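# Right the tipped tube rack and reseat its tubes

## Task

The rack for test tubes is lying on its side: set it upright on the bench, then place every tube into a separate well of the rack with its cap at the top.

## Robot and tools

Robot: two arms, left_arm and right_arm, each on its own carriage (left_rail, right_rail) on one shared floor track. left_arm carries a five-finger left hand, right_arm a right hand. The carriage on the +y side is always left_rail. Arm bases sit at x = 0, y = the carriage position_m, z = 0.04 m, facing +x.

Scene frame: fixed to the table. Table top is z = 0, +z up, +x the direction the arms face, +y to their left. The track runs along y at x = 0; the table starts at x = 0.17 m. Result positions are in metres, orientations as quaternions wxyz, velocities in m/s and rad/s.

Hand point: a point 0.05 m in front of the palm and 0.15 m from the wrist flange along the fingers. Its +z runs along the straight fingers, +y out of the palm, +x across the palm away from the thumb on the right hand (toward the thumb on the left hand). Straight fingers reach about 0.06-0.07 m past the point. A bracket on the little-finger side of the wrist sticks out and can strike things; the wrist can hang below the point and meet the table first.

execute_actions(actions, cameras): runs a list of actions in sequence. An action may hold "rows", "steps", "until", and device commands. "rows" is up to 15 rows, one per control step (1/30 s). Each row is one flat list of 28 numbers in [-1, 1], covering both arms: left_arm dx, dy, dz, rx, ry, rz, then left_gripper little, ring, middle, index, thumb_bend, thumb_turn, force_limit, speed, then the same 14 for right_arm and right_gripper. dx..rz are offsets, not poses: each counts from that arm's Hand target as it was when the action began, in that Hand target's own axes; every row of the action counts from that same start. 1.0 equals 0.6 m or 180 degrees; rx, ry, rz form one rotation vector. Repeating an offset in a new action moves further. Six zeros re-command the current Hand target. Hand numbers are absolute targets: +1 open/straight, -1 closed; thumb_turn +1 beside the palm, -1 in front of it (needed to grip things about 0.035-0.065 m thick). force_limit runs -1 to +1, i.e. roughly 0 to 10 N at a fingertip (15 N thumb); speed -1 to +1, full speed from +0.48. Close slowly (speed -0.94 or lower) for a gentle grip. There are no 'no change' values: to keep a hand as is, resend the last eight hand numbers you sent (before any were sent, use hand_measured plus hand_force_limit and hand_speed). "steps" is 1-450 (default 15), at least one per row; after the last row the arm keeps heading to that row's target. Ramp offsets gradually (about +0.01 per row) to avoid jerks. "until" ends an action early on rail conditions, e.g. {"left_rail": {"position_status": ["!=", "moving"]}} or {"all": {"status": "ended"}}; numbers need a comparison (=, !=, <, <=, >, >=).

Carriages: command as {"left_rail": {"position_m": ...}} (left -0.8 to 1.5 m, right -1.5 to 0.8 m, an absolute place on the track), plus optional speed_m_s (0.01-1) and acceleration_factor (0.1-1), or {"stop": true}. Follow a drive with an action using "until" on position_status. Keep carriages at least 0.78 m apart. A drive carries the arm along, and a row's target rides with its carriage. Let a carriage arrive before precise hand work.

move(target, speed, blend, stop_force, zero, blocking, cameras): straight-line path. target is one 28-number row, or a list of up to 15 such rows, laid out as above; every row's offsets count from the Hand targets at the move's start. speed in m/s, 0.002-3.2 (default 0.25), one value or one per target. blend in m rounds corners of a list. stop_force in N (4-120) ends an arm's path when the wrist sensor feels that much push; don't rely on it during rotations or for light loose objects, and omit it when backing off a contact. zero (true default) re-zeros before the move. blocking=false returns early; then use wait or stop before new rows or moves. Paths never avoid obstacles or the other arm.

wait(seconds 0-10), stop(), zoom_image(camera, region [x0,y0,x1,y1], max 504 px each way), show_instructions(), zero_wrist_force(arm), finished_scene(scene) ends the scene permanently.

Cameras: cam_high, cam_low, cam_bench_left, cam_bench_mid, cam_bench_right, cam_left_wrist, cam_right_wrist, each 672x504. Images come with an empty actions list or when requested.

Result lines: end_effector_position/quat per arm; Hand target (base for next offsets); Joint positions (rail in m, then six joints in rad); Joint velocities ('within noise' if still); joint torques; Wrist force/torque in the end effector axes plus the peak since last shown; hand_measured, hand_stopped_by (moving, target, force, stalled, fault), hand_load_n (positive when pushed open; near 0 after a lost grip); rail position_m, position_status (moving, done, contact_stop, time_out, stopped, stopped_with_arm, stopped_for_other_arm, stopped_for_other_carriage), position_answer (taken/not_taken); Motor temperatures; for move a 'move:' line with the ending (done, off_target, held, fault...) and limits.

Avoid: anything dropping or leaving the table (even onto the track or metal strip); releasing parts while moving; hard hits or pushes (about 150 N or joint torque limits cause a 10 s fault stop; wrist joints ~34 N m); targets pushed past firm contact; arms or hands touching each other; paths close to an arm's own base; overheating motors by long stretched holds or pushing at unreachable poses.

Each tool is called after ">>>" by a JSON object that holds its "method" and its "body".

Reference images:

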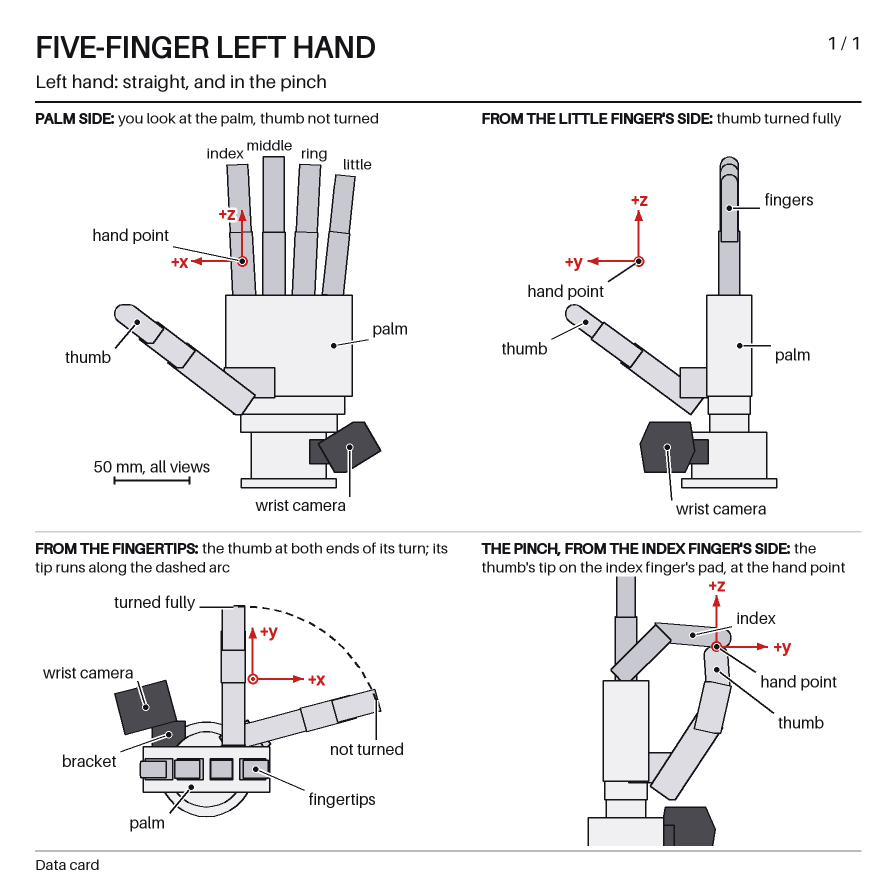

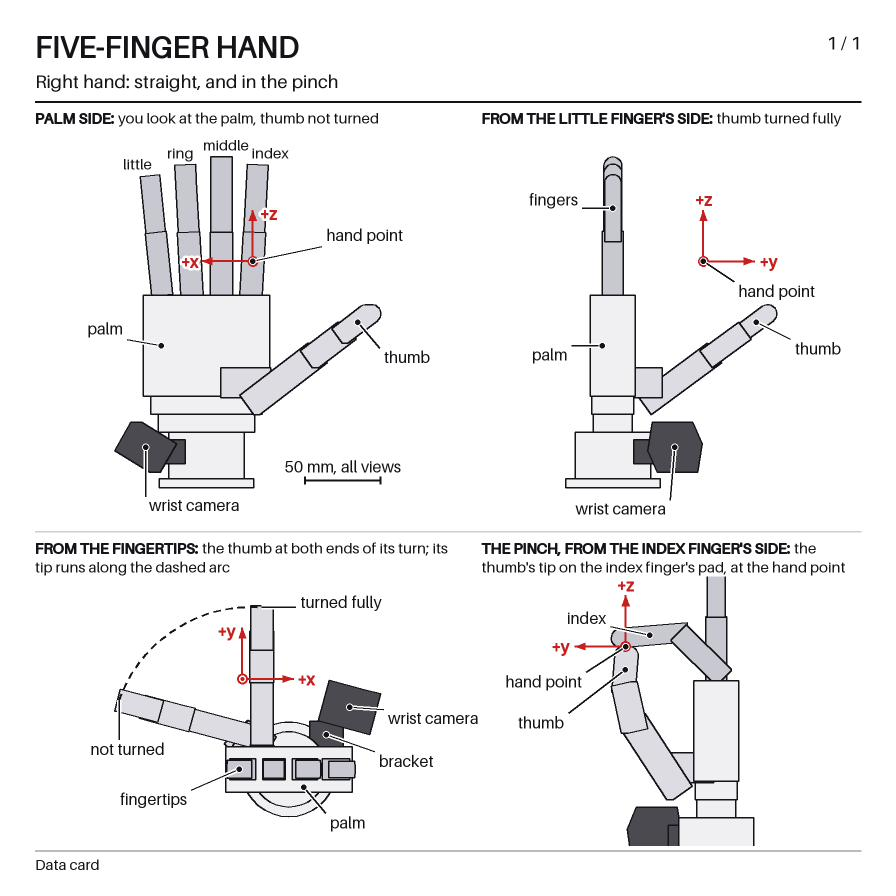

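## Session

>>> {"method": "execute_actions", "body": {"actions": []}}

Scene clock: 0.00 s.
left_arm: end_effector_position=(+0.3860, +0.7726, +0.6206) hand_measured=(+1.000, +1.000, +1.000, +1.000, +1.000, +1.000) hand_load_n=(+0.0, +0.0, +0.0, +0.0, +0.0, +0.0) hand_stopped_by=(target, target, target, target, target, target) hand_force_limit=0.00 hand_speed=-0.80 end_effector_quat_wxyz=(+0.000, +1.000, +0.000, +0.000) | right_arm: end_effector_position=(+0.3860, -0.8076, +0.6206) hand_measured=(+1.000, +1.000, +1.000, +1.000, +1.000, +1.000) hand_load_n=(+0.0, +0.0, +0.0, +0.0, +0.0, +0.0) hand_stopped_by=(target, target, target, target, target, target) hand_force_limit=0.00 hand_speed=-0.80 end_effector_quat_wxyz=(+0.000, +0.000, +1.000, +0.000)
Joint positions: left_arm=[0.754 -0.28 -1.782 1.662 1.69 1.571 1.29] | right_arm=[-0.947 -0.28 -1.782 1.662 1.69 1.571 -1.851]
Joint velocities: within noise
Joint torques (N m): no reading
Motor temperatures (°C): left_arm=[27 34 27 35 35 34] | right_arm=[35 37 27 33 33 30]
Wrist force (N): no reading
Wrist torque (N m): no reading
Wrist force, peak (N): no reading
Hand target: left_arm +0.3860, +0.7726, +0.6206; +0.000, +1.000, +0.000, +0.000 | right_arm +0.3860, -0.8076, +0.6206; +0.000, +0.000, +1.000, +0.000
left_rail: position_m=0.754 position_status=done
right_rail: position_m=-0.947 position_status=done
camera_calibration:
cam_left_wrist: T_world_to_cam=[[0.293076, 0.95474, 0.0507687, -0.879845], [0.821623, -0.278656, 0.497278, -0.407137], [0.488919, -0.104028, -0.866104, 0.542792], [0, 0, 0, 1]] pos_world=[0.326994, 0.783038, 0.717243]
cam_right_wrist: T_world_to_cam=[[-0.255592, 0.966526, -0.0223626, 0.889882], [0.820726, 0.229145, 0.523355, -0.458424], [0.510961, 0.115412, -0.851821, 0.54142], [0, 0, 0, 1]] pos_world=[0.327043, -0.817535, 0.721011]

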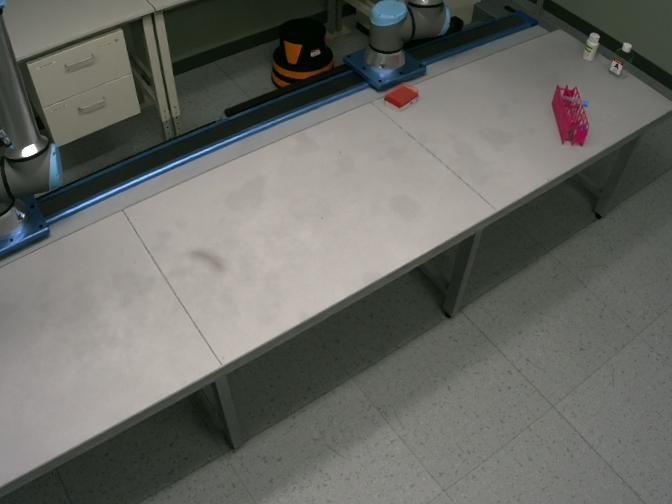

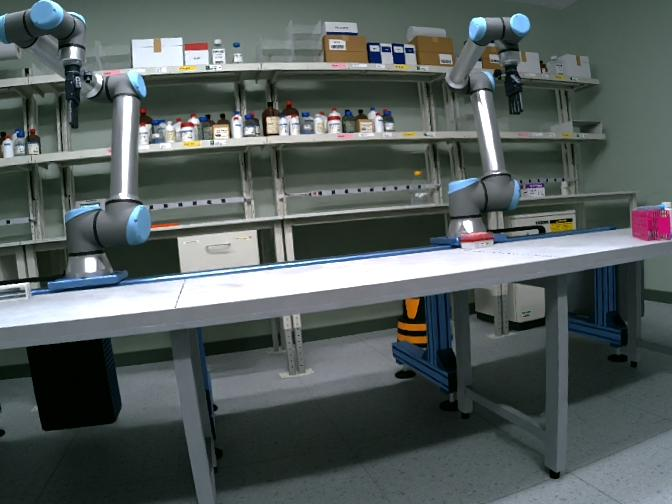

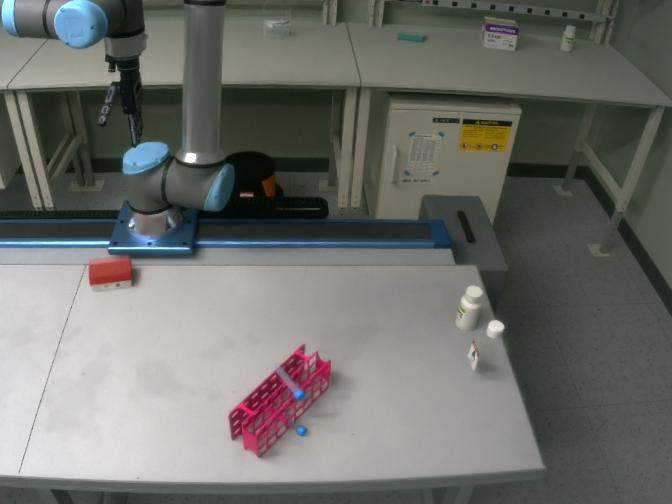

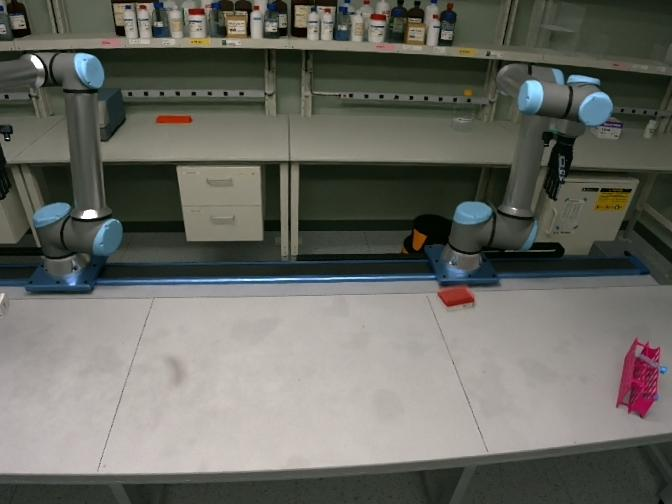

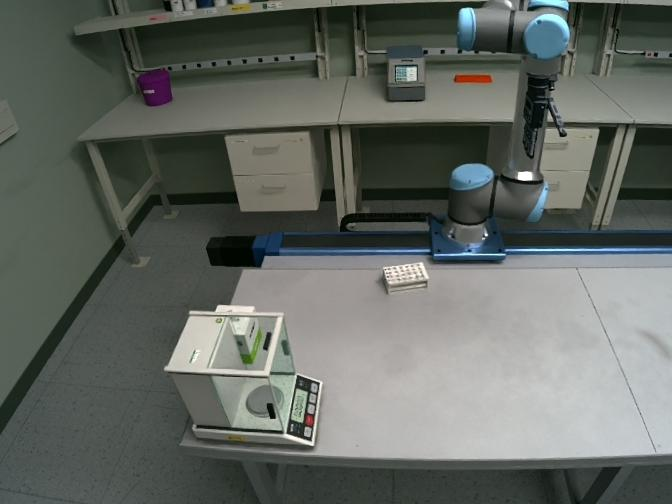

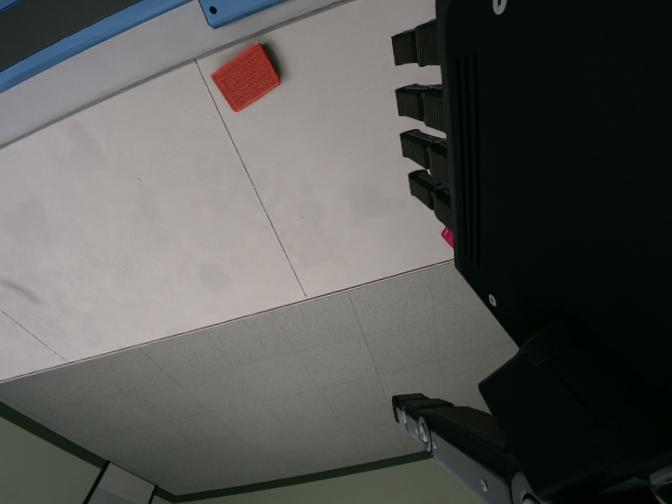

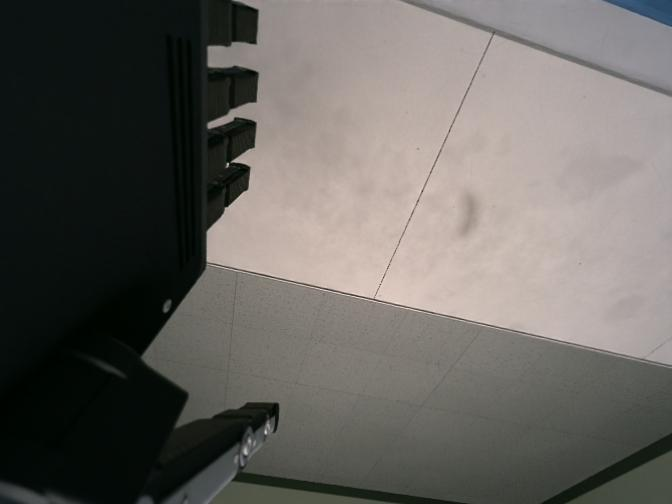

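>>> {"method": "zoom_image", "body": {"camera": "cam_bench_left", "region": [210, 330, 350, 470]}}

>>> {"method": "zoom_image", "body": {"camera": "cam_bench_mid", "region": [590, 330, 672, 430]}}

>>> {"method": "zoom_image", "body": {"camera": "cam_high", "region": [530, 70, 630, 160]}}

>>> {"method": "zoom_image", "body": {"camera": "cam_low", "region": [600, 180, 672, 260]}}

Scaled by 3.600 from the camera's 672x504 image, which has a finer 960x720 frame.

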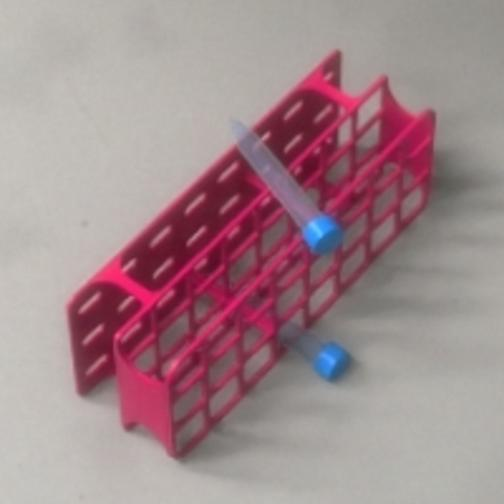

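Scaled by 5.040 from the camera's 672x504 image, which has a finer 960x720 frame.

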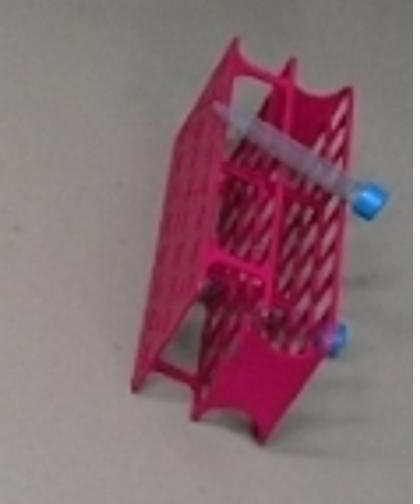

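Scaled by 5.040 from the camera's 672x504 image, which has a finer 960x720 frame.

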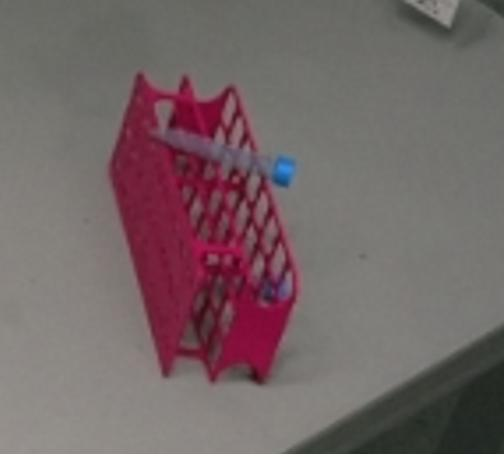

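Scaled by 6.300 from the camera's 672x504 image, which has a finer 960x720 frame.

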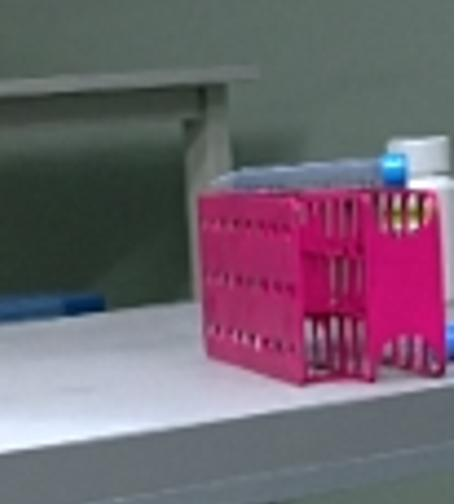

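>>> {"method": "execute_actions", "body": {"actions": [{"left_rail":{"position_m":1.17,"speed_m_s":0.6,"acceleration_factor":0.7},"right_rail":{"position_m":0.37,"speed_m_s":0.8,"acceleration_factor":0.7},"steps":200,"until":{"all":{"status":"ended"}}}]}}

>>> {"method": "move", "body": {"target": [0,0,0,0,0,0,1,1,1,1,1,1,0,0.3,-0.318,0.3,0.3667,0,0,-0.272,-1,-1,-1,-1,1,1,0,0.3], "cameras": ["cam_right_wrist","cam_bench_left"]}}

Scene clock: 128.63 s.
left_arm: end_effector_position=(+0.3860, +1.1887, +0.6206) hand_measured=(+1.000, +1.000, +1.000, +1.000, +1.000, +1.000) hand_load_n=(+0.0, +0.0, +0.0, +0.0, +0.0, +0.0) hand_stopped_by=(target, target, target, target, target, target) hand_force_limit=0.00 hand_speed=-0.80 end_effector_quat_wxyz=(+0.000, +1.000, +0.000, +0.000) | right_arm: end_effector_position=(+0.3860, +0.5091, +0.6206) hand_measured=(+1.000, +1.000, +1.000, +1.000, +1.000, +1.000) hand_load_n=(+0.0, +0.0, +0.0, +0.0, +0.0, +0.0) hand_stopped_by=(target, target, target, target, target, target) hand_force_limit=0.00 hand_speed=-0.80 end_effector_quat_wxyz=(+0.000, +0.000, +1.000, +0.000)
Joint positions: left_arm=[1.17 -0.281 -1.782 1.662 1.69 1.571 1.29] | right_arm=[0.37 -0.28 -1.782 1.662 1.69 1.571 -1.851]
Joint torques (N m): left_arm=[-2.32 -20.17 -37.15 4.26 -0.02 0.19] | right_arm=[2.84 -21.56 -35.33 4.14 -0.16 -0.03]
Wrist force (N): left_arm=[-0.1 -0.4 0.2] | right_arm=[0.1 0.1 0.3]
Wrist torque (N m): left_arm=[-0.07 0.01 0.01] | right_arm=[0.00 -0.02 0.01]
Wrist force, peak (N): left_arm=[-0.3 -0.9 -0.2] | right_arm=[0.2 0.7 0.5]
Hand target: left_arm +0.3860, +1.1887, +0.6206; +0.000, +1.000, +0.000, +0.000 | right_arm +0.3860, +0.5091, +0.6206; +0.000, +0.000, +1.000, +0.000
left_rail: position_m=1.170 speed_m_s=0.60 position_status=done
right_rail: position_m=0.370 speed_m_s=0.80 position_status=done

Scene clock: 131.00 s.
left_arm: end_effector_position=(+0.3860, +1.1887, +0.6206) hand_measured=(+1.000, +1.000, +1.000, +1.000, +1.000, +1.000) hand_load_n=(+0.0, +0.0, +0.0, +0.0, +0.0, +0.0) hand_stopped_by=(target, target, target, target, target, target) hand_force_limit=0.00 hand_speed=0.30 end_effector_quat_wxyz=(+0.000, +1.000, +0.000, +0.000) | right_arm: end_effector_position=(+0.5767, +0.6890, +0.4007) hand_measured=(-1.000, -1.000, -1.000, -1.000, +1.000, +1.000) hand_load_n=(+0.0, +0.0, +0.0, +0.0, +0.0, +0.0) hand_stopped_by=(target, target, target, target, target, target) hand_force_limit=0.00 hand_speed=0.30 end_effector_quat_wxyz=(+0.000, -0.414, +0.910, +0.000)
Joint positions: left_arm=[1.17 -0.281 -1.782 1.662 1.69 1.571 1.29] | right_arm=[0.37 0.133 -1.247 1.484 1.335 1.571 -2.292]
Joint torques (N m): left_arm=[-2.69 -20.34 -37.2 4.22 0.03 -0.04] | right_arm=[9.19 -52.15 -42.56 0.95 2.16 -3.61]
Wrist force (N): left_arm=[-0.1 -0.3 0.0] | right_arm=[0.6 0.7 0.0]
Wrist torque (N m): left_arm=[-0.04 0.01 0.00] | right_arm=[0.11 -0.11 0.29]
Wrist force, peak (N): left_arm=[-0.2 -0.5 0.1] | right_arm=[-0.7 0.2 1.2]
Hand target: left_arm +0.3860, +1.1887, +0.6206; +0.000, +1.000, +0.000, +0.000 | right_arm +0.5768, +0.6891, +0.4006; +0.000, -0.414, +0.910, +0.000
Off the commanded pose: left_arm 0.000 m, 0 deg | right_arm 0.000 m, 0 deg.
left_rail: position_m=1.170 speed_m_s=0.60 position_status=done
right_rail: position_m=0.370 speed_m_s=0.80 position_status=done
move: done
camera_calibration:
cam_right_wrist: T_world_to_cam=[[-0.896664, 0.442145, -0.0223945, 0.218215], [0.366303, 0.769366, 0.523352, -0.952959], [0.248627, 0.461068, -0.851822, -0.00294522], [0, 0, 0, 1]] pos_world=[0.54547, 0.63805, 0.501111]
Images, in order (width x height): cam_bench_left 672x504, cam_right_wrist 672x504.

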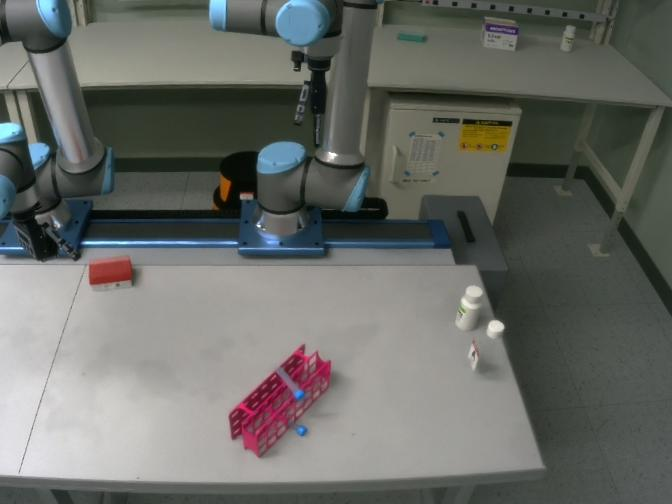

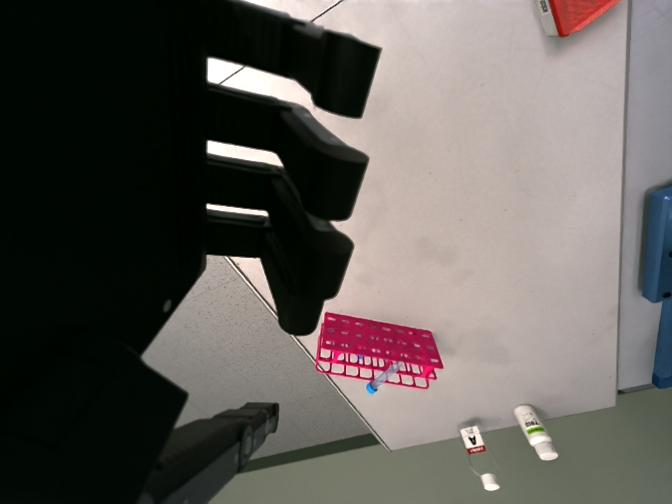

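>>> {"method": "move", "body": {"target": [0,0,0,0,0,0,1,1,1,1,1,1,0,0.3,-0.2532,0.1658,0.0667,0,0,0,-1,-1,-1,-1,1,1,0,0.3], "cameras": ["cam_right_wrist"]}}

>>> {"method": "zoom_image", "body": {"camera": "cam_right_wrist", "region": [300, 200, 500, 400]}}

Scene clock: 140.47 s.
left_arm: end_effector_position=(+0.3860, +1.1887, +0.6206) hand_measured=(+1.000, +1.000, +1.000, +1.000, +1.000, +1.000) hand_load_n=(+0.0, +0.0, +0.0, +0.0, +0.0, +0.0) hand_stopped_by=(target, target, target, target, target, target) hand_force_limit=0.00 hand_speed=0.30 end_effector_quat_wxyz=(+0.000, +1.000, +0.000, +0.000) | right_arm: end_effector_position=(+0.6015, +0.8688, +0.3606) hand_measured=(-1.000, -1.000, -1.000, -1.000, +1.000, +1.000) hand_load_n=(+0.5, +0.0, +0.0, +0.0, +0.0, +0.0) hand_stopped_by=(target, target, target, target, target, target) hand_force_limit=0.00 hand_speed=0.30 end_effector_quat_wxyz=(+0.000, -0.414, +0.910, +0.000)
Joint positions: left_arm=[1.17 -0.281 -1.782 1.662 1.69 1.571 1.29] | right_arm=[0.37 0.378 -1.049 1.268 1.352 1.571 -2.047]
Joint torques (N m): left_arm=[-1.66 -19.54 -36.93 4.02 -0.02 0.38] | right_arm=[17.29 -71.83 -43.4 7.34 2.09 3.64]
Wrist force (N): left_arm=[0.0 -0.2 0.1] | right_arm=[0.3 -0.2 -0.1]
Wrist torque (N m): left_arm=[-0.03 0.01 0.01] | right_arm=[-0.08 -0.06 -0.06]
Wrist force, peak (N): left_arm=[-0.6 -0.4 -0.1] | right_arm=[1.6 -0.2 -0.2]
Hand target: left_arm +0.3860, +1.1887, +0.6206; +0.000, +1.000, +0.000, +0.000 | right_arm +0.6015, +0.8689, +0.3606; +0.000, -0.414, +0.910, +0.000
Off the commanded pose: left_arm 0.000 m, 0 deg | right_arm 0.000 m, 0 deg.
left_rail: position_m=1.170 speed_m_s=0.60 position_status=done
right_rail: position_m=0.370 speed_m_s=0.80 position_status=done
move: done
camera_calibration:
cam_right_wrist: T_world_to_cam=[[-0.896802, 0.441869, -0.022322, 0.160327], [0.366101, 0.769464, 0.523351, -1.07935], [0.248428, 0.46117, -0.851825, -0.126137], [0, 0, 0, 1]] pos_world=[0.570269, 0.817849, 0.461012]
Images, in order (width x height): cam_right_wrist 672x504.

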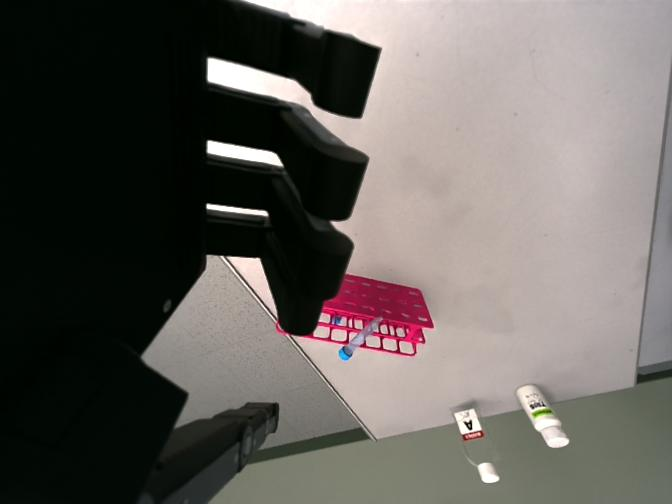

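Scaled by 2.520 from the camera's 672x504 image, which has a finer 960x720 frame.

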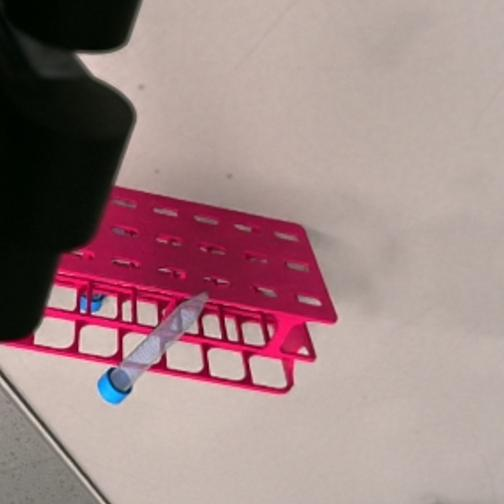

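>>> {"method": "zoom_image", "body": {"camera": "cam_right_wrist", "region": [250, 250, 450, 380]}}

Scaled by 2.520 from the camera's 672x504 image, which has a finer 960x720 frame.

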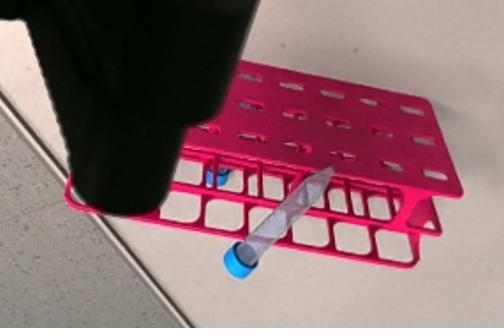

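>>> {"method": "move", "body": {"target": [0.44,-0.052,0.334,0,0,-0.5556,-0.6,-0.6,-0.4,-0.33,1,-1,-0.4,0.3,0,0,0,0,0,0,-1,-1,-1,-1,1,1,0,0.3]}}

>>> {"method": "move", "body": {"target": [-0.0935,0.1178,0.3667,0.1571,-0.1659,-0.4977,-0.6,-0.6,-0.4,-0.33,1,-1,-0.4,0.3,0,0,0,0,0,0,-1,-1,-1,-1,1,1,0,0.3], "cameras": ["cam_right_wrist","cam_left_wrist","cam_bench_left"]}}

>>> {"method": "zoom_image", "body": {"camera": "cam_right_wrist", "region": [250, 230, 450, 380]}}

Scene clock: 226.63 s.
left_arm: end_effector_position=(+0.6500, +1.2199, +0.4203) hand_measured=(-0.600, -0.600, -0.400, -0.330, +1.000, -1.000) hand_load_n=(+0.5, +0.0, +0.0, +0.0, +0.0, +0.0) hand_stopped_by=(target, target, target, target, target, target) hand_force_limit=-0.40 hand_speed=0.30 end_effector_quat_wxyz=(+0.000, +0.643, +0.766, +0.000) | right_arm: end_effector_position=(+0.6015, +0.8690, +0.3606) hand_measured=(-1.000, -1.000, -1.000, -1.000, +1.000, +1.000) hand_load_n=(+0.0, +0.5, +0.0, +0.0, +0.0, +0.0) hand_stopped_by=(target, target, target, target, target, target) hand_force_limit=0.00 hand_speed=0.30 end_effector_quat_wxyz=(+0.000, -0.414, +0.910, +0.000)
Joint positions: left_arm=[1.17 -0.281 -1.351 1.582 1.339 1.571 -0.456] | right_arm=[0.37 0.378 -1.049 1.268 1.352 1.571 -2.047]
Joint torques (N m): left_arm=[10.25 -40.04 -46.6 1.11 -0.98 -2.26] | right_arm=[14.53 -70.23 -43.31 7.29 1.87 3.78]
Wrist force (N): left_arm=[-0.2 0.0 -0.2] | right_arm=[0.4 0.0 -0.2]
Wrist torque (N m): left_arm=[0.04 0.03 0.03] | right_arm=[-0.04 -0.07 -0.05]
Wrist force, peak (N): left_arm=[-0.6 -0.4 -0.6] | right_arm=[0.8 -0.3 -0.1]
Hand target: left_arm +0.6500, +1.2199, +0.4202; +0.000, +0.643, +0.766, +0.000 | right_arm +0.6015, +0.8690, +0.3606; +0.000, -0.414, +0.910, +0.000
Off the commanded pose: left_arm 0.000 m, 0 deg | right_arm 0.000 m, 0 deg.
left_rail: position_m=1.170 speed_m_s=0.60 position_status=done
right_rail: position_m=0.370 speed_m_s=0.80 position_status=done
move: done

Scene clock: 230.80 s.
left_arm: end_effector_position=(+0.7293, +1.1770, +0.2002) hand_measured=(-0.600, -0.600, -0.400, -0.330, +1.000, -1.000) hand_load_n=(+0.0, +0.0, +0.5, +0.0, +0.0, +0.0) hand_stopped_by=(target, target, target, target, target, target) hand_force_limit=-0.40 hand_speed=0.30 end_effector_quat_wxyz=(+0.036, -0.108, +0.942, -0.314) | right_arm: end_effector_position=(+0.6015, +0.8690, +0.3606) hand_measured=(-1.000, -1.000, -1.000, -1.000, +1.000, +1.000) hand_load_n=(+0.0, +0.0, +0.0, +0.0, +0.0, +0.0) hand_stopped_by=(target, target, target, target, target, target) hand_force_limit=0.00 hand_speed=0.30 end_effector_quat_wxyz=(+0.000, -0.414, +0.910, +0.000)
Joint positions: left_arm=[1.17 -0.07 -0.999 1.471 0.881 2.181 -1.938] | right_arm=[0.37 0.378 -1.049 1.268 1.352 1.571 -2.047]
Joint torques (N m): left_arm=[9.93 -93.01 -24.67 0.46 3.49 -2.47] | right_arm=[12.37 -69.5 -43.17 7.03 2.37 3.26]
Wrist force (N): left_arm=[0.0 -0.5 0.2] | right_arm=[0.7 -0.2 0.2]
Wrist torque (N m): left_arm=[0.00 -0.02 0.03] | right_arm=[-0.10 -0.13 -0.04]
Wrist force, peak (N): left_arm=[-0.1 -0.5 -0.7] | right_arm=[1.0 -0.3 0.0]
Hand target: left_arm +0.7293, +1.1770, +0.2002; +0.036, -0.109, +0.942, -0.314 | right_arm +0.6015, +0.8690, +0.3606; +0.000, -0.414, +0.910, +0.000
Off the commanded pose: left_arm 0.000 m, 0 deg | right_arm 0.000 m, 0 deg.
left_rail: position_m=1.170 speed_m_s=0.60 position_status=done
right_rail: position_m=0.370 speed_m_s=0.80 position_status=done
move: done
camera_calibration:
cam_left_wrist: T_world_to_cam=[[-0.118939, -0.780741, 0.61343, 0.885251], [-0.918495, 0.321173, 0.230683, 0.248993], [-0.377121, -0.535995, -0.755307, 1.17072], [0, 0, 0, 1]] pos_world=[0.775493, 1.23868, 0.283777]
cam_right_wrist: T_world_to_cam=[[-0.896802, 0.441869, -0.022322, 0.160239], [0.366101, 0.769464, 0.523351, -1.07951], [0.248428, 0.46117, -0.851825, -0.126229], [0, 0, 0, 1]] pos_world=[0.570269, 0.818049, 0.461012]
Images, in order (width x height): cam_bench_left 672x504, cam_left_wrist 672x504, cam_right_wrist 672x504.

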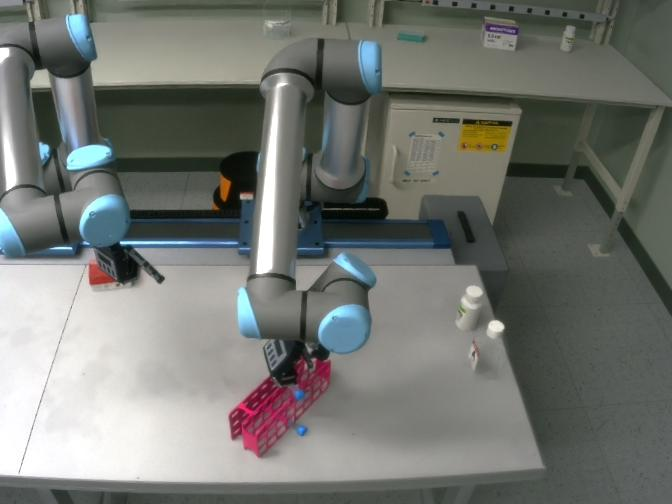

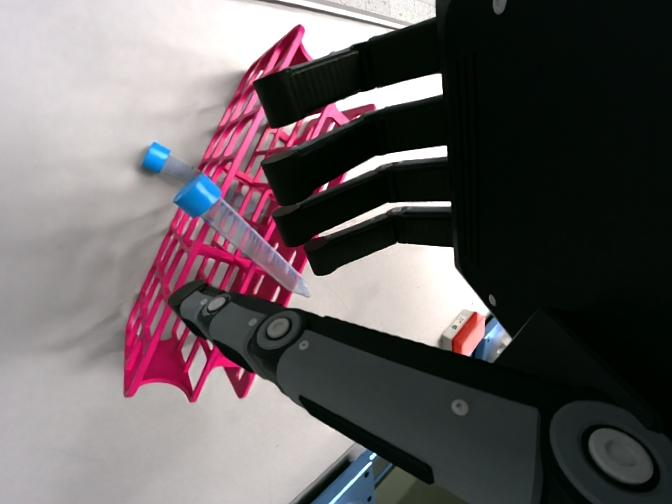

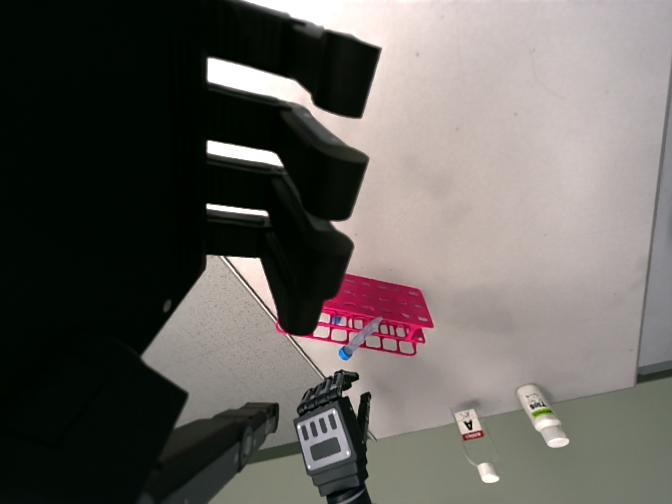

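Scaled by 2.520 from the camera's 672x504 image, which has a finer 960x720 frame.

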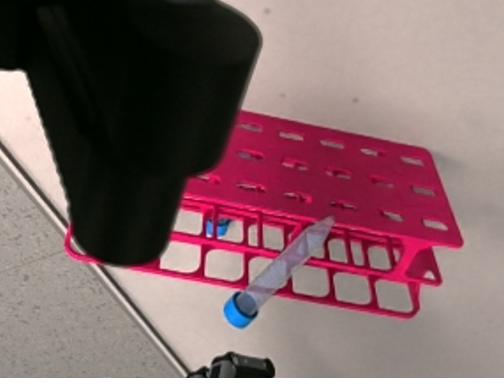

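>>> {"method": "move", "body": {"target": [0,0.047,0.0793,0,0,0,-0.6,-0.6,-0.4,-0.33,1,-1,-0.4,0.3,0,0,0,0,0,0,-1,-1,-1,-1,1,1,0,0.3], "speed": 0.1, "cameras": ["cam_right_wrist","cam_left_wrist","cam_bench_left"]}}

>>> {"method": "zoom_image", "body": {"camera": "cam_left_wrist", "region": [150, 130, 400, 330]}}

>>> {"method": "zoom_image", "body": {"camera": "cam_bench_left", "region": [220, 330, 340, 450]}}

>>> {"method": "zoom_image", "body": {"camera": "cam_right_wrist", "region": [270, 270, 430, 400]}}

Scene clock: 283.40 s.
left_arm: end_effector_position=(+0.7307, +1.1711, +0.1454) hand_measured=(-0.600, -0.600, -0.400, -0.330, +1.000, -1.000) hand_load_n=(+0.0, +0.0, +0.0, +0.0, +0.0, +0.0) hand_stopped_by=(target, target, target, target, target, target) hand_force_limit=-0.40 hand_speed=0.30 end_effector_quat_wxyz=(+0.036, -0.109, +0.942, -0.314) | right_arm: end_effector_position=(+0.6015, +0.8690, +0.3606) hand_measured=(-1.000, -1.000, -1.000, -1.000, +1.000, +1.000) hand_load_n=(+0.0, +0.0, +0.0, +0.0, +0.0, +0.0) hand_stopped_by=(target, target, target, target, target, target) hand_force_limit=0.00 hand_speed=0.30 end_effector_quat_wxyz=(+0.000, -0.414, +0.910, +0.000)
Joint positions: left_arm=[1.17 -0.078 -0.955 1.506 0.797 2.18 -1.948] | right_arm=[0.37 0.378 -1.049 1.268 1.352 1.571 -2.047]
Joint torques (N m): left_arm=[-16.45 -64.92 -22.41 0.55 -0.58 -2.29] | right_arm=[12.84 -72.31 -43.49 7.05 2.04 3.66]
Wrist force (N): left_arm=[0.0 -0.3 0.4] | right_arm=[0.3 -0.3 -0.1]
Wrist torque (N m): left_arm=[0.01 -0.02 0.02] | right_arm=[-0.09 -0.07 -0.07]
Wrist force, peak (N): left_arm=[0.1 -1.0 -1.1] | right_arm=[0.9 0.0 -0.1]
Hand target: left_arm +0.7307, +1.1711, +0.1452; +0.036, -0.109, +0.942, -0.314 | right_arm +0.6015, +0.8690, +0.3606; +0.000, -0.414, +0.910, +0.000
Off the commanded pose: left_arm 0.000 m, 0 deg | right_arm 0.000 m, 0 deg.
left_rail: position_m=1.170 speed_m_s=0.60 position_status=done
right_rail: position_m=0.370 speed_m_s=0.80 position_status=done
move: done
camera_calibration:
cam_left_wrist: T_world_to_cam=[[-0.11876, -0.780761, 0.613439, 0.914377], [-0.918561, 0.320976, 0.230694, 0.264982], [-0.377016, -0.536084, -0.755296, 1.12674], [0, 0, 0, 1]] pos_world=[0.776793, 1.23288, 0.228977]
cam_right_wrist: T_world_to_cam=[[-0.896802, 0.441869, -0.022322, 0.160239], [0.366101, 0.769464, 0.523351, -1.07951], [0.248428, 0.46117, -0.851825, -0.126229], [0, 0, 0, 1]] pos_world=[0.570269, 0.818049, 0.461012]
Images, in order (width x height): cam_bench_left 672x504, cam_left_wrist 672x504, cam_right_wrist 672x504.

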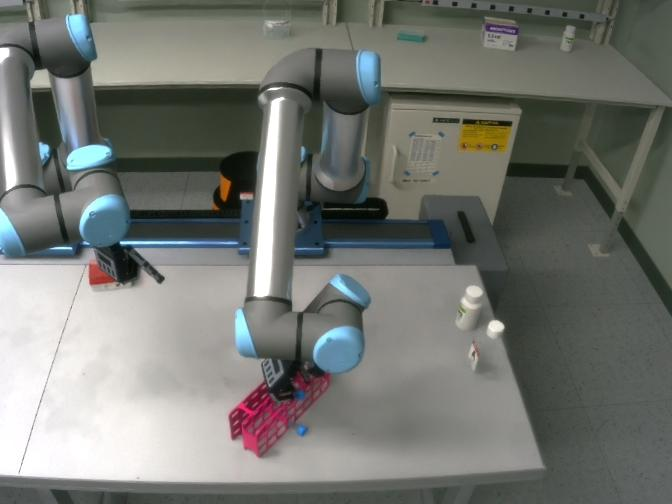

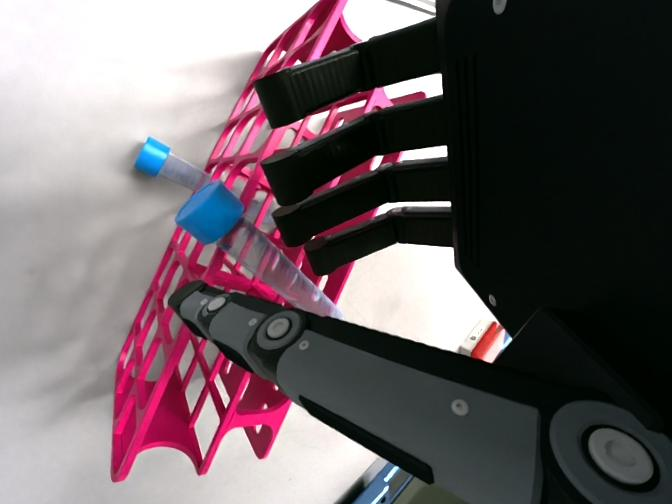

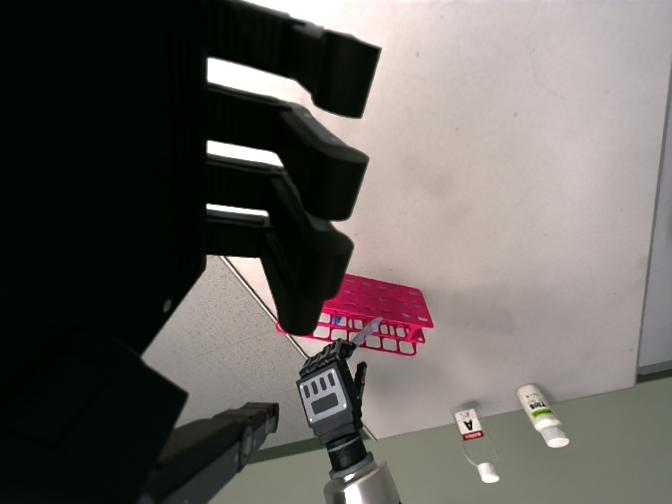

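Scaled by 2.016 from the camera's 672x504 image, which has a finer 960x720 frame.

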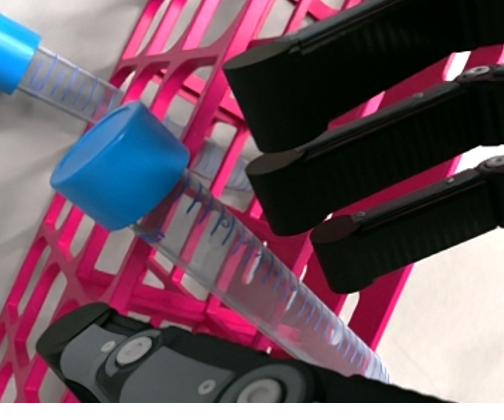

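Scaled by 4.200 from the camera's 672x504 image, which has a finer 960x720 frame.

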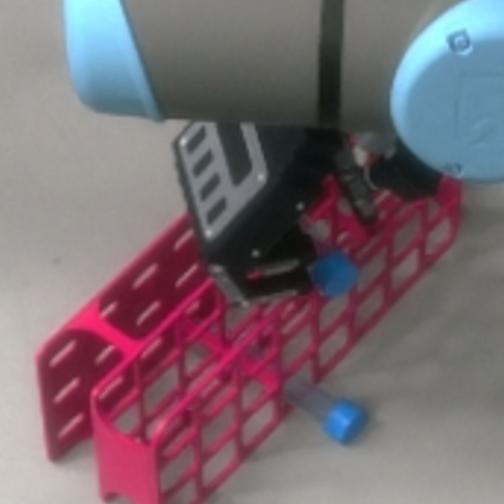

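Scaled by 3.150 from the camera's 672x504 image, which has a finer 960x720 frame.

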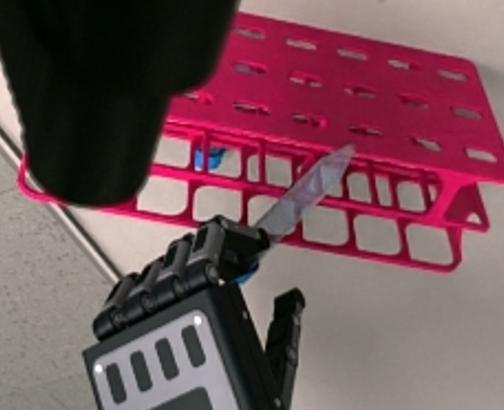

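>>> {"method": "move", "body": {"target": [0,0.0287,0.0383,0,0,0,-0.6,-0.6,-0.4,-0.33,1,-1,-0.4,0.3,0,0,0,0,0,0,-1,-1,-1,-1,1,1,0,0.3], "speed": 0.02, "stop_force": 4, "cameras": ["cam_right_wrist","cam_left_wrist","cam_bench_left"]}}

>>> {"method": "zoom_image", "body": {"camera": "cam_left_wrist", "region": [150, 130, 400, 330]}}

>>> {"method": "zoom_image", "body": {"camera": "cam_right_wrist", "region": [270, 270, 430, 400]}}

Scene clock: 297.67 s.
left_arm: end_effector_position=(+0.7307, +1.1711, +0.1186) hand_measured=(-0.600, -0.600, -0.400, -0.330, +1.000, -1.000) hand_load_n=(+0.0, +0.0, +0.0, -3.0, +0.0, +0.0) hand_stopped_by=(target, target, target, target, target, target) hand_force_limit=-0.40 hand_speed=0.30 end_effector_quat_wxyz=(+0.036, -0.109, +0.942, -0.314) | right_arm: end_effector_position=(+0.6015, +0.8690, +0.3606) hand_measured=(-1.000, -1.000, -1.000, -1.000, +1.000, +1.000) hand_load_n=(+0.0, +0.0, +0.0, +0.0, +0.0, +0.0) hand_stopped_by=(target, target, target, target, target, target) hand_force_limit=0.00 hand_speed=0.30 end_effector_quat_wxyz=(+0.000, -0.414, +0.910, +0.000)
Joint positions: left_arm=[1.17 -0.078 -0.932 1.52 0.759 2.18 -1.948] | right_arm=[0.37 0.378 -1.049 1.268 1.352 1.571 -2.047]
Joint torques (N m): left_arm=[-16.63 -92.92 -39.27 6.96 -0.74 -1.88] | right_arm=[11.97 -70.3 -42.5 7.26 2.04 3.94]
Wrist force (N): left_arm=[-0.4 -1.3 -3.0] | right_arm=[0.6 -0.2 -0.2]
Wrist torque (N m): left_arm=[0.00 0.01 0.00] | right_arm=[-0.06 -0.10 -0.05]
Wrist force, peak (N): left_arm=[-2.7 -4.1 -6.4] | right_arm=[0.8 -0.2 0.2]
Hand target: left_arm +0.7307, +1.1711, +0.1186; +0.036, -0.109, +0.942, -0.314 (not the last commanded pose) | right_arm +0.6015, +0.8690, +0.3606; +0.000, -0.414, +0.910, +0.000
Off the commanded pose: left_arm 0.002 m, 0 deg | right_arm 0.000 m, 0 deg.
left_rail: position_m=1.170 speed_m_s=0.60 position_status=done
right_rail: position_m=0.370 speed_m_s=0.80 position_status=done
move: contact (left_arm)
camera_calibration:
cam_left_wrist: T_world_to_cam=[[-0.11876, -0.780761, 0.613439, 0.930829], [-0.918561, 0.320976, 0.230694, 0.271257], [-0.377016, -0.536084, -0.755296, 1.10653], [0, 0, 0, 1]] pos_world=[0.776893, 1.23288, 0.202177]
cam_right_wrist: T_world_to_cam=[[-0.896802, 0.441869, -0.022322, 0.160239], [0.366101, 0.769464, 0.523351, -1.07951], [0.248428, 0.46117, -0.851825, -0.126229], [0, 0, 0, 1]] pos_world=[0.570269, 0.818049, 0.461012]
Images, in order (width x height): cam_bench_left 672x504, cam_left_wrist 672x504, cam_right_wrist 672x504.

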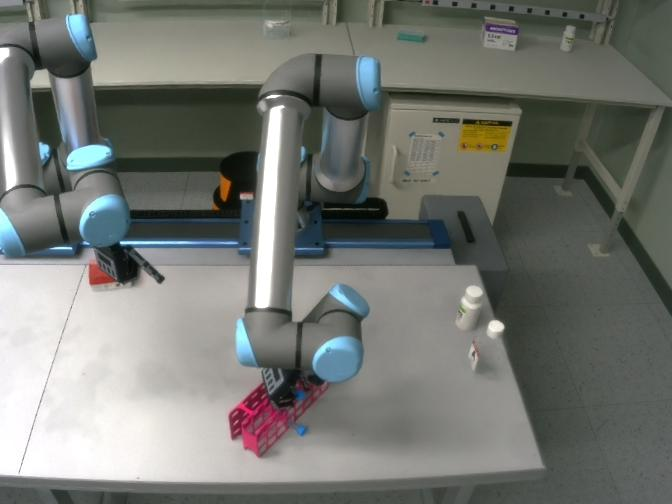

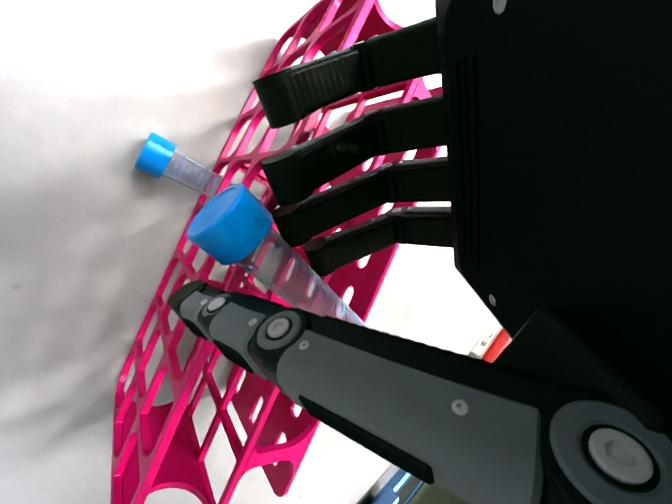

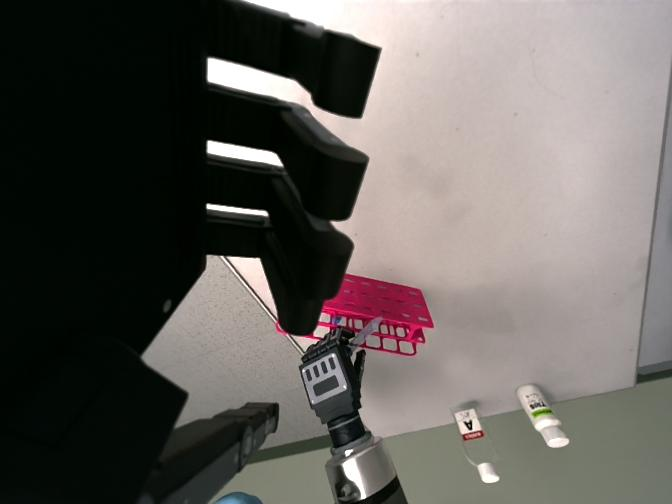

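Scaled by 2.016 from the camera's 672x504 image, which has a finer 960x720 frame.

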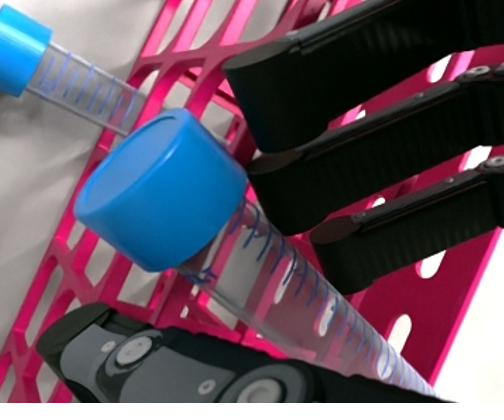

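Scaled by 3.150 from the camera's 672x504 image, which has a finer 960x720 frame.

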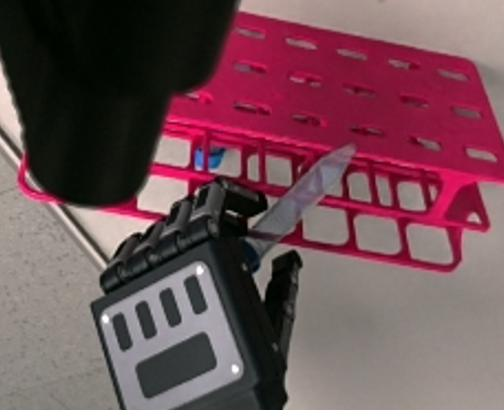

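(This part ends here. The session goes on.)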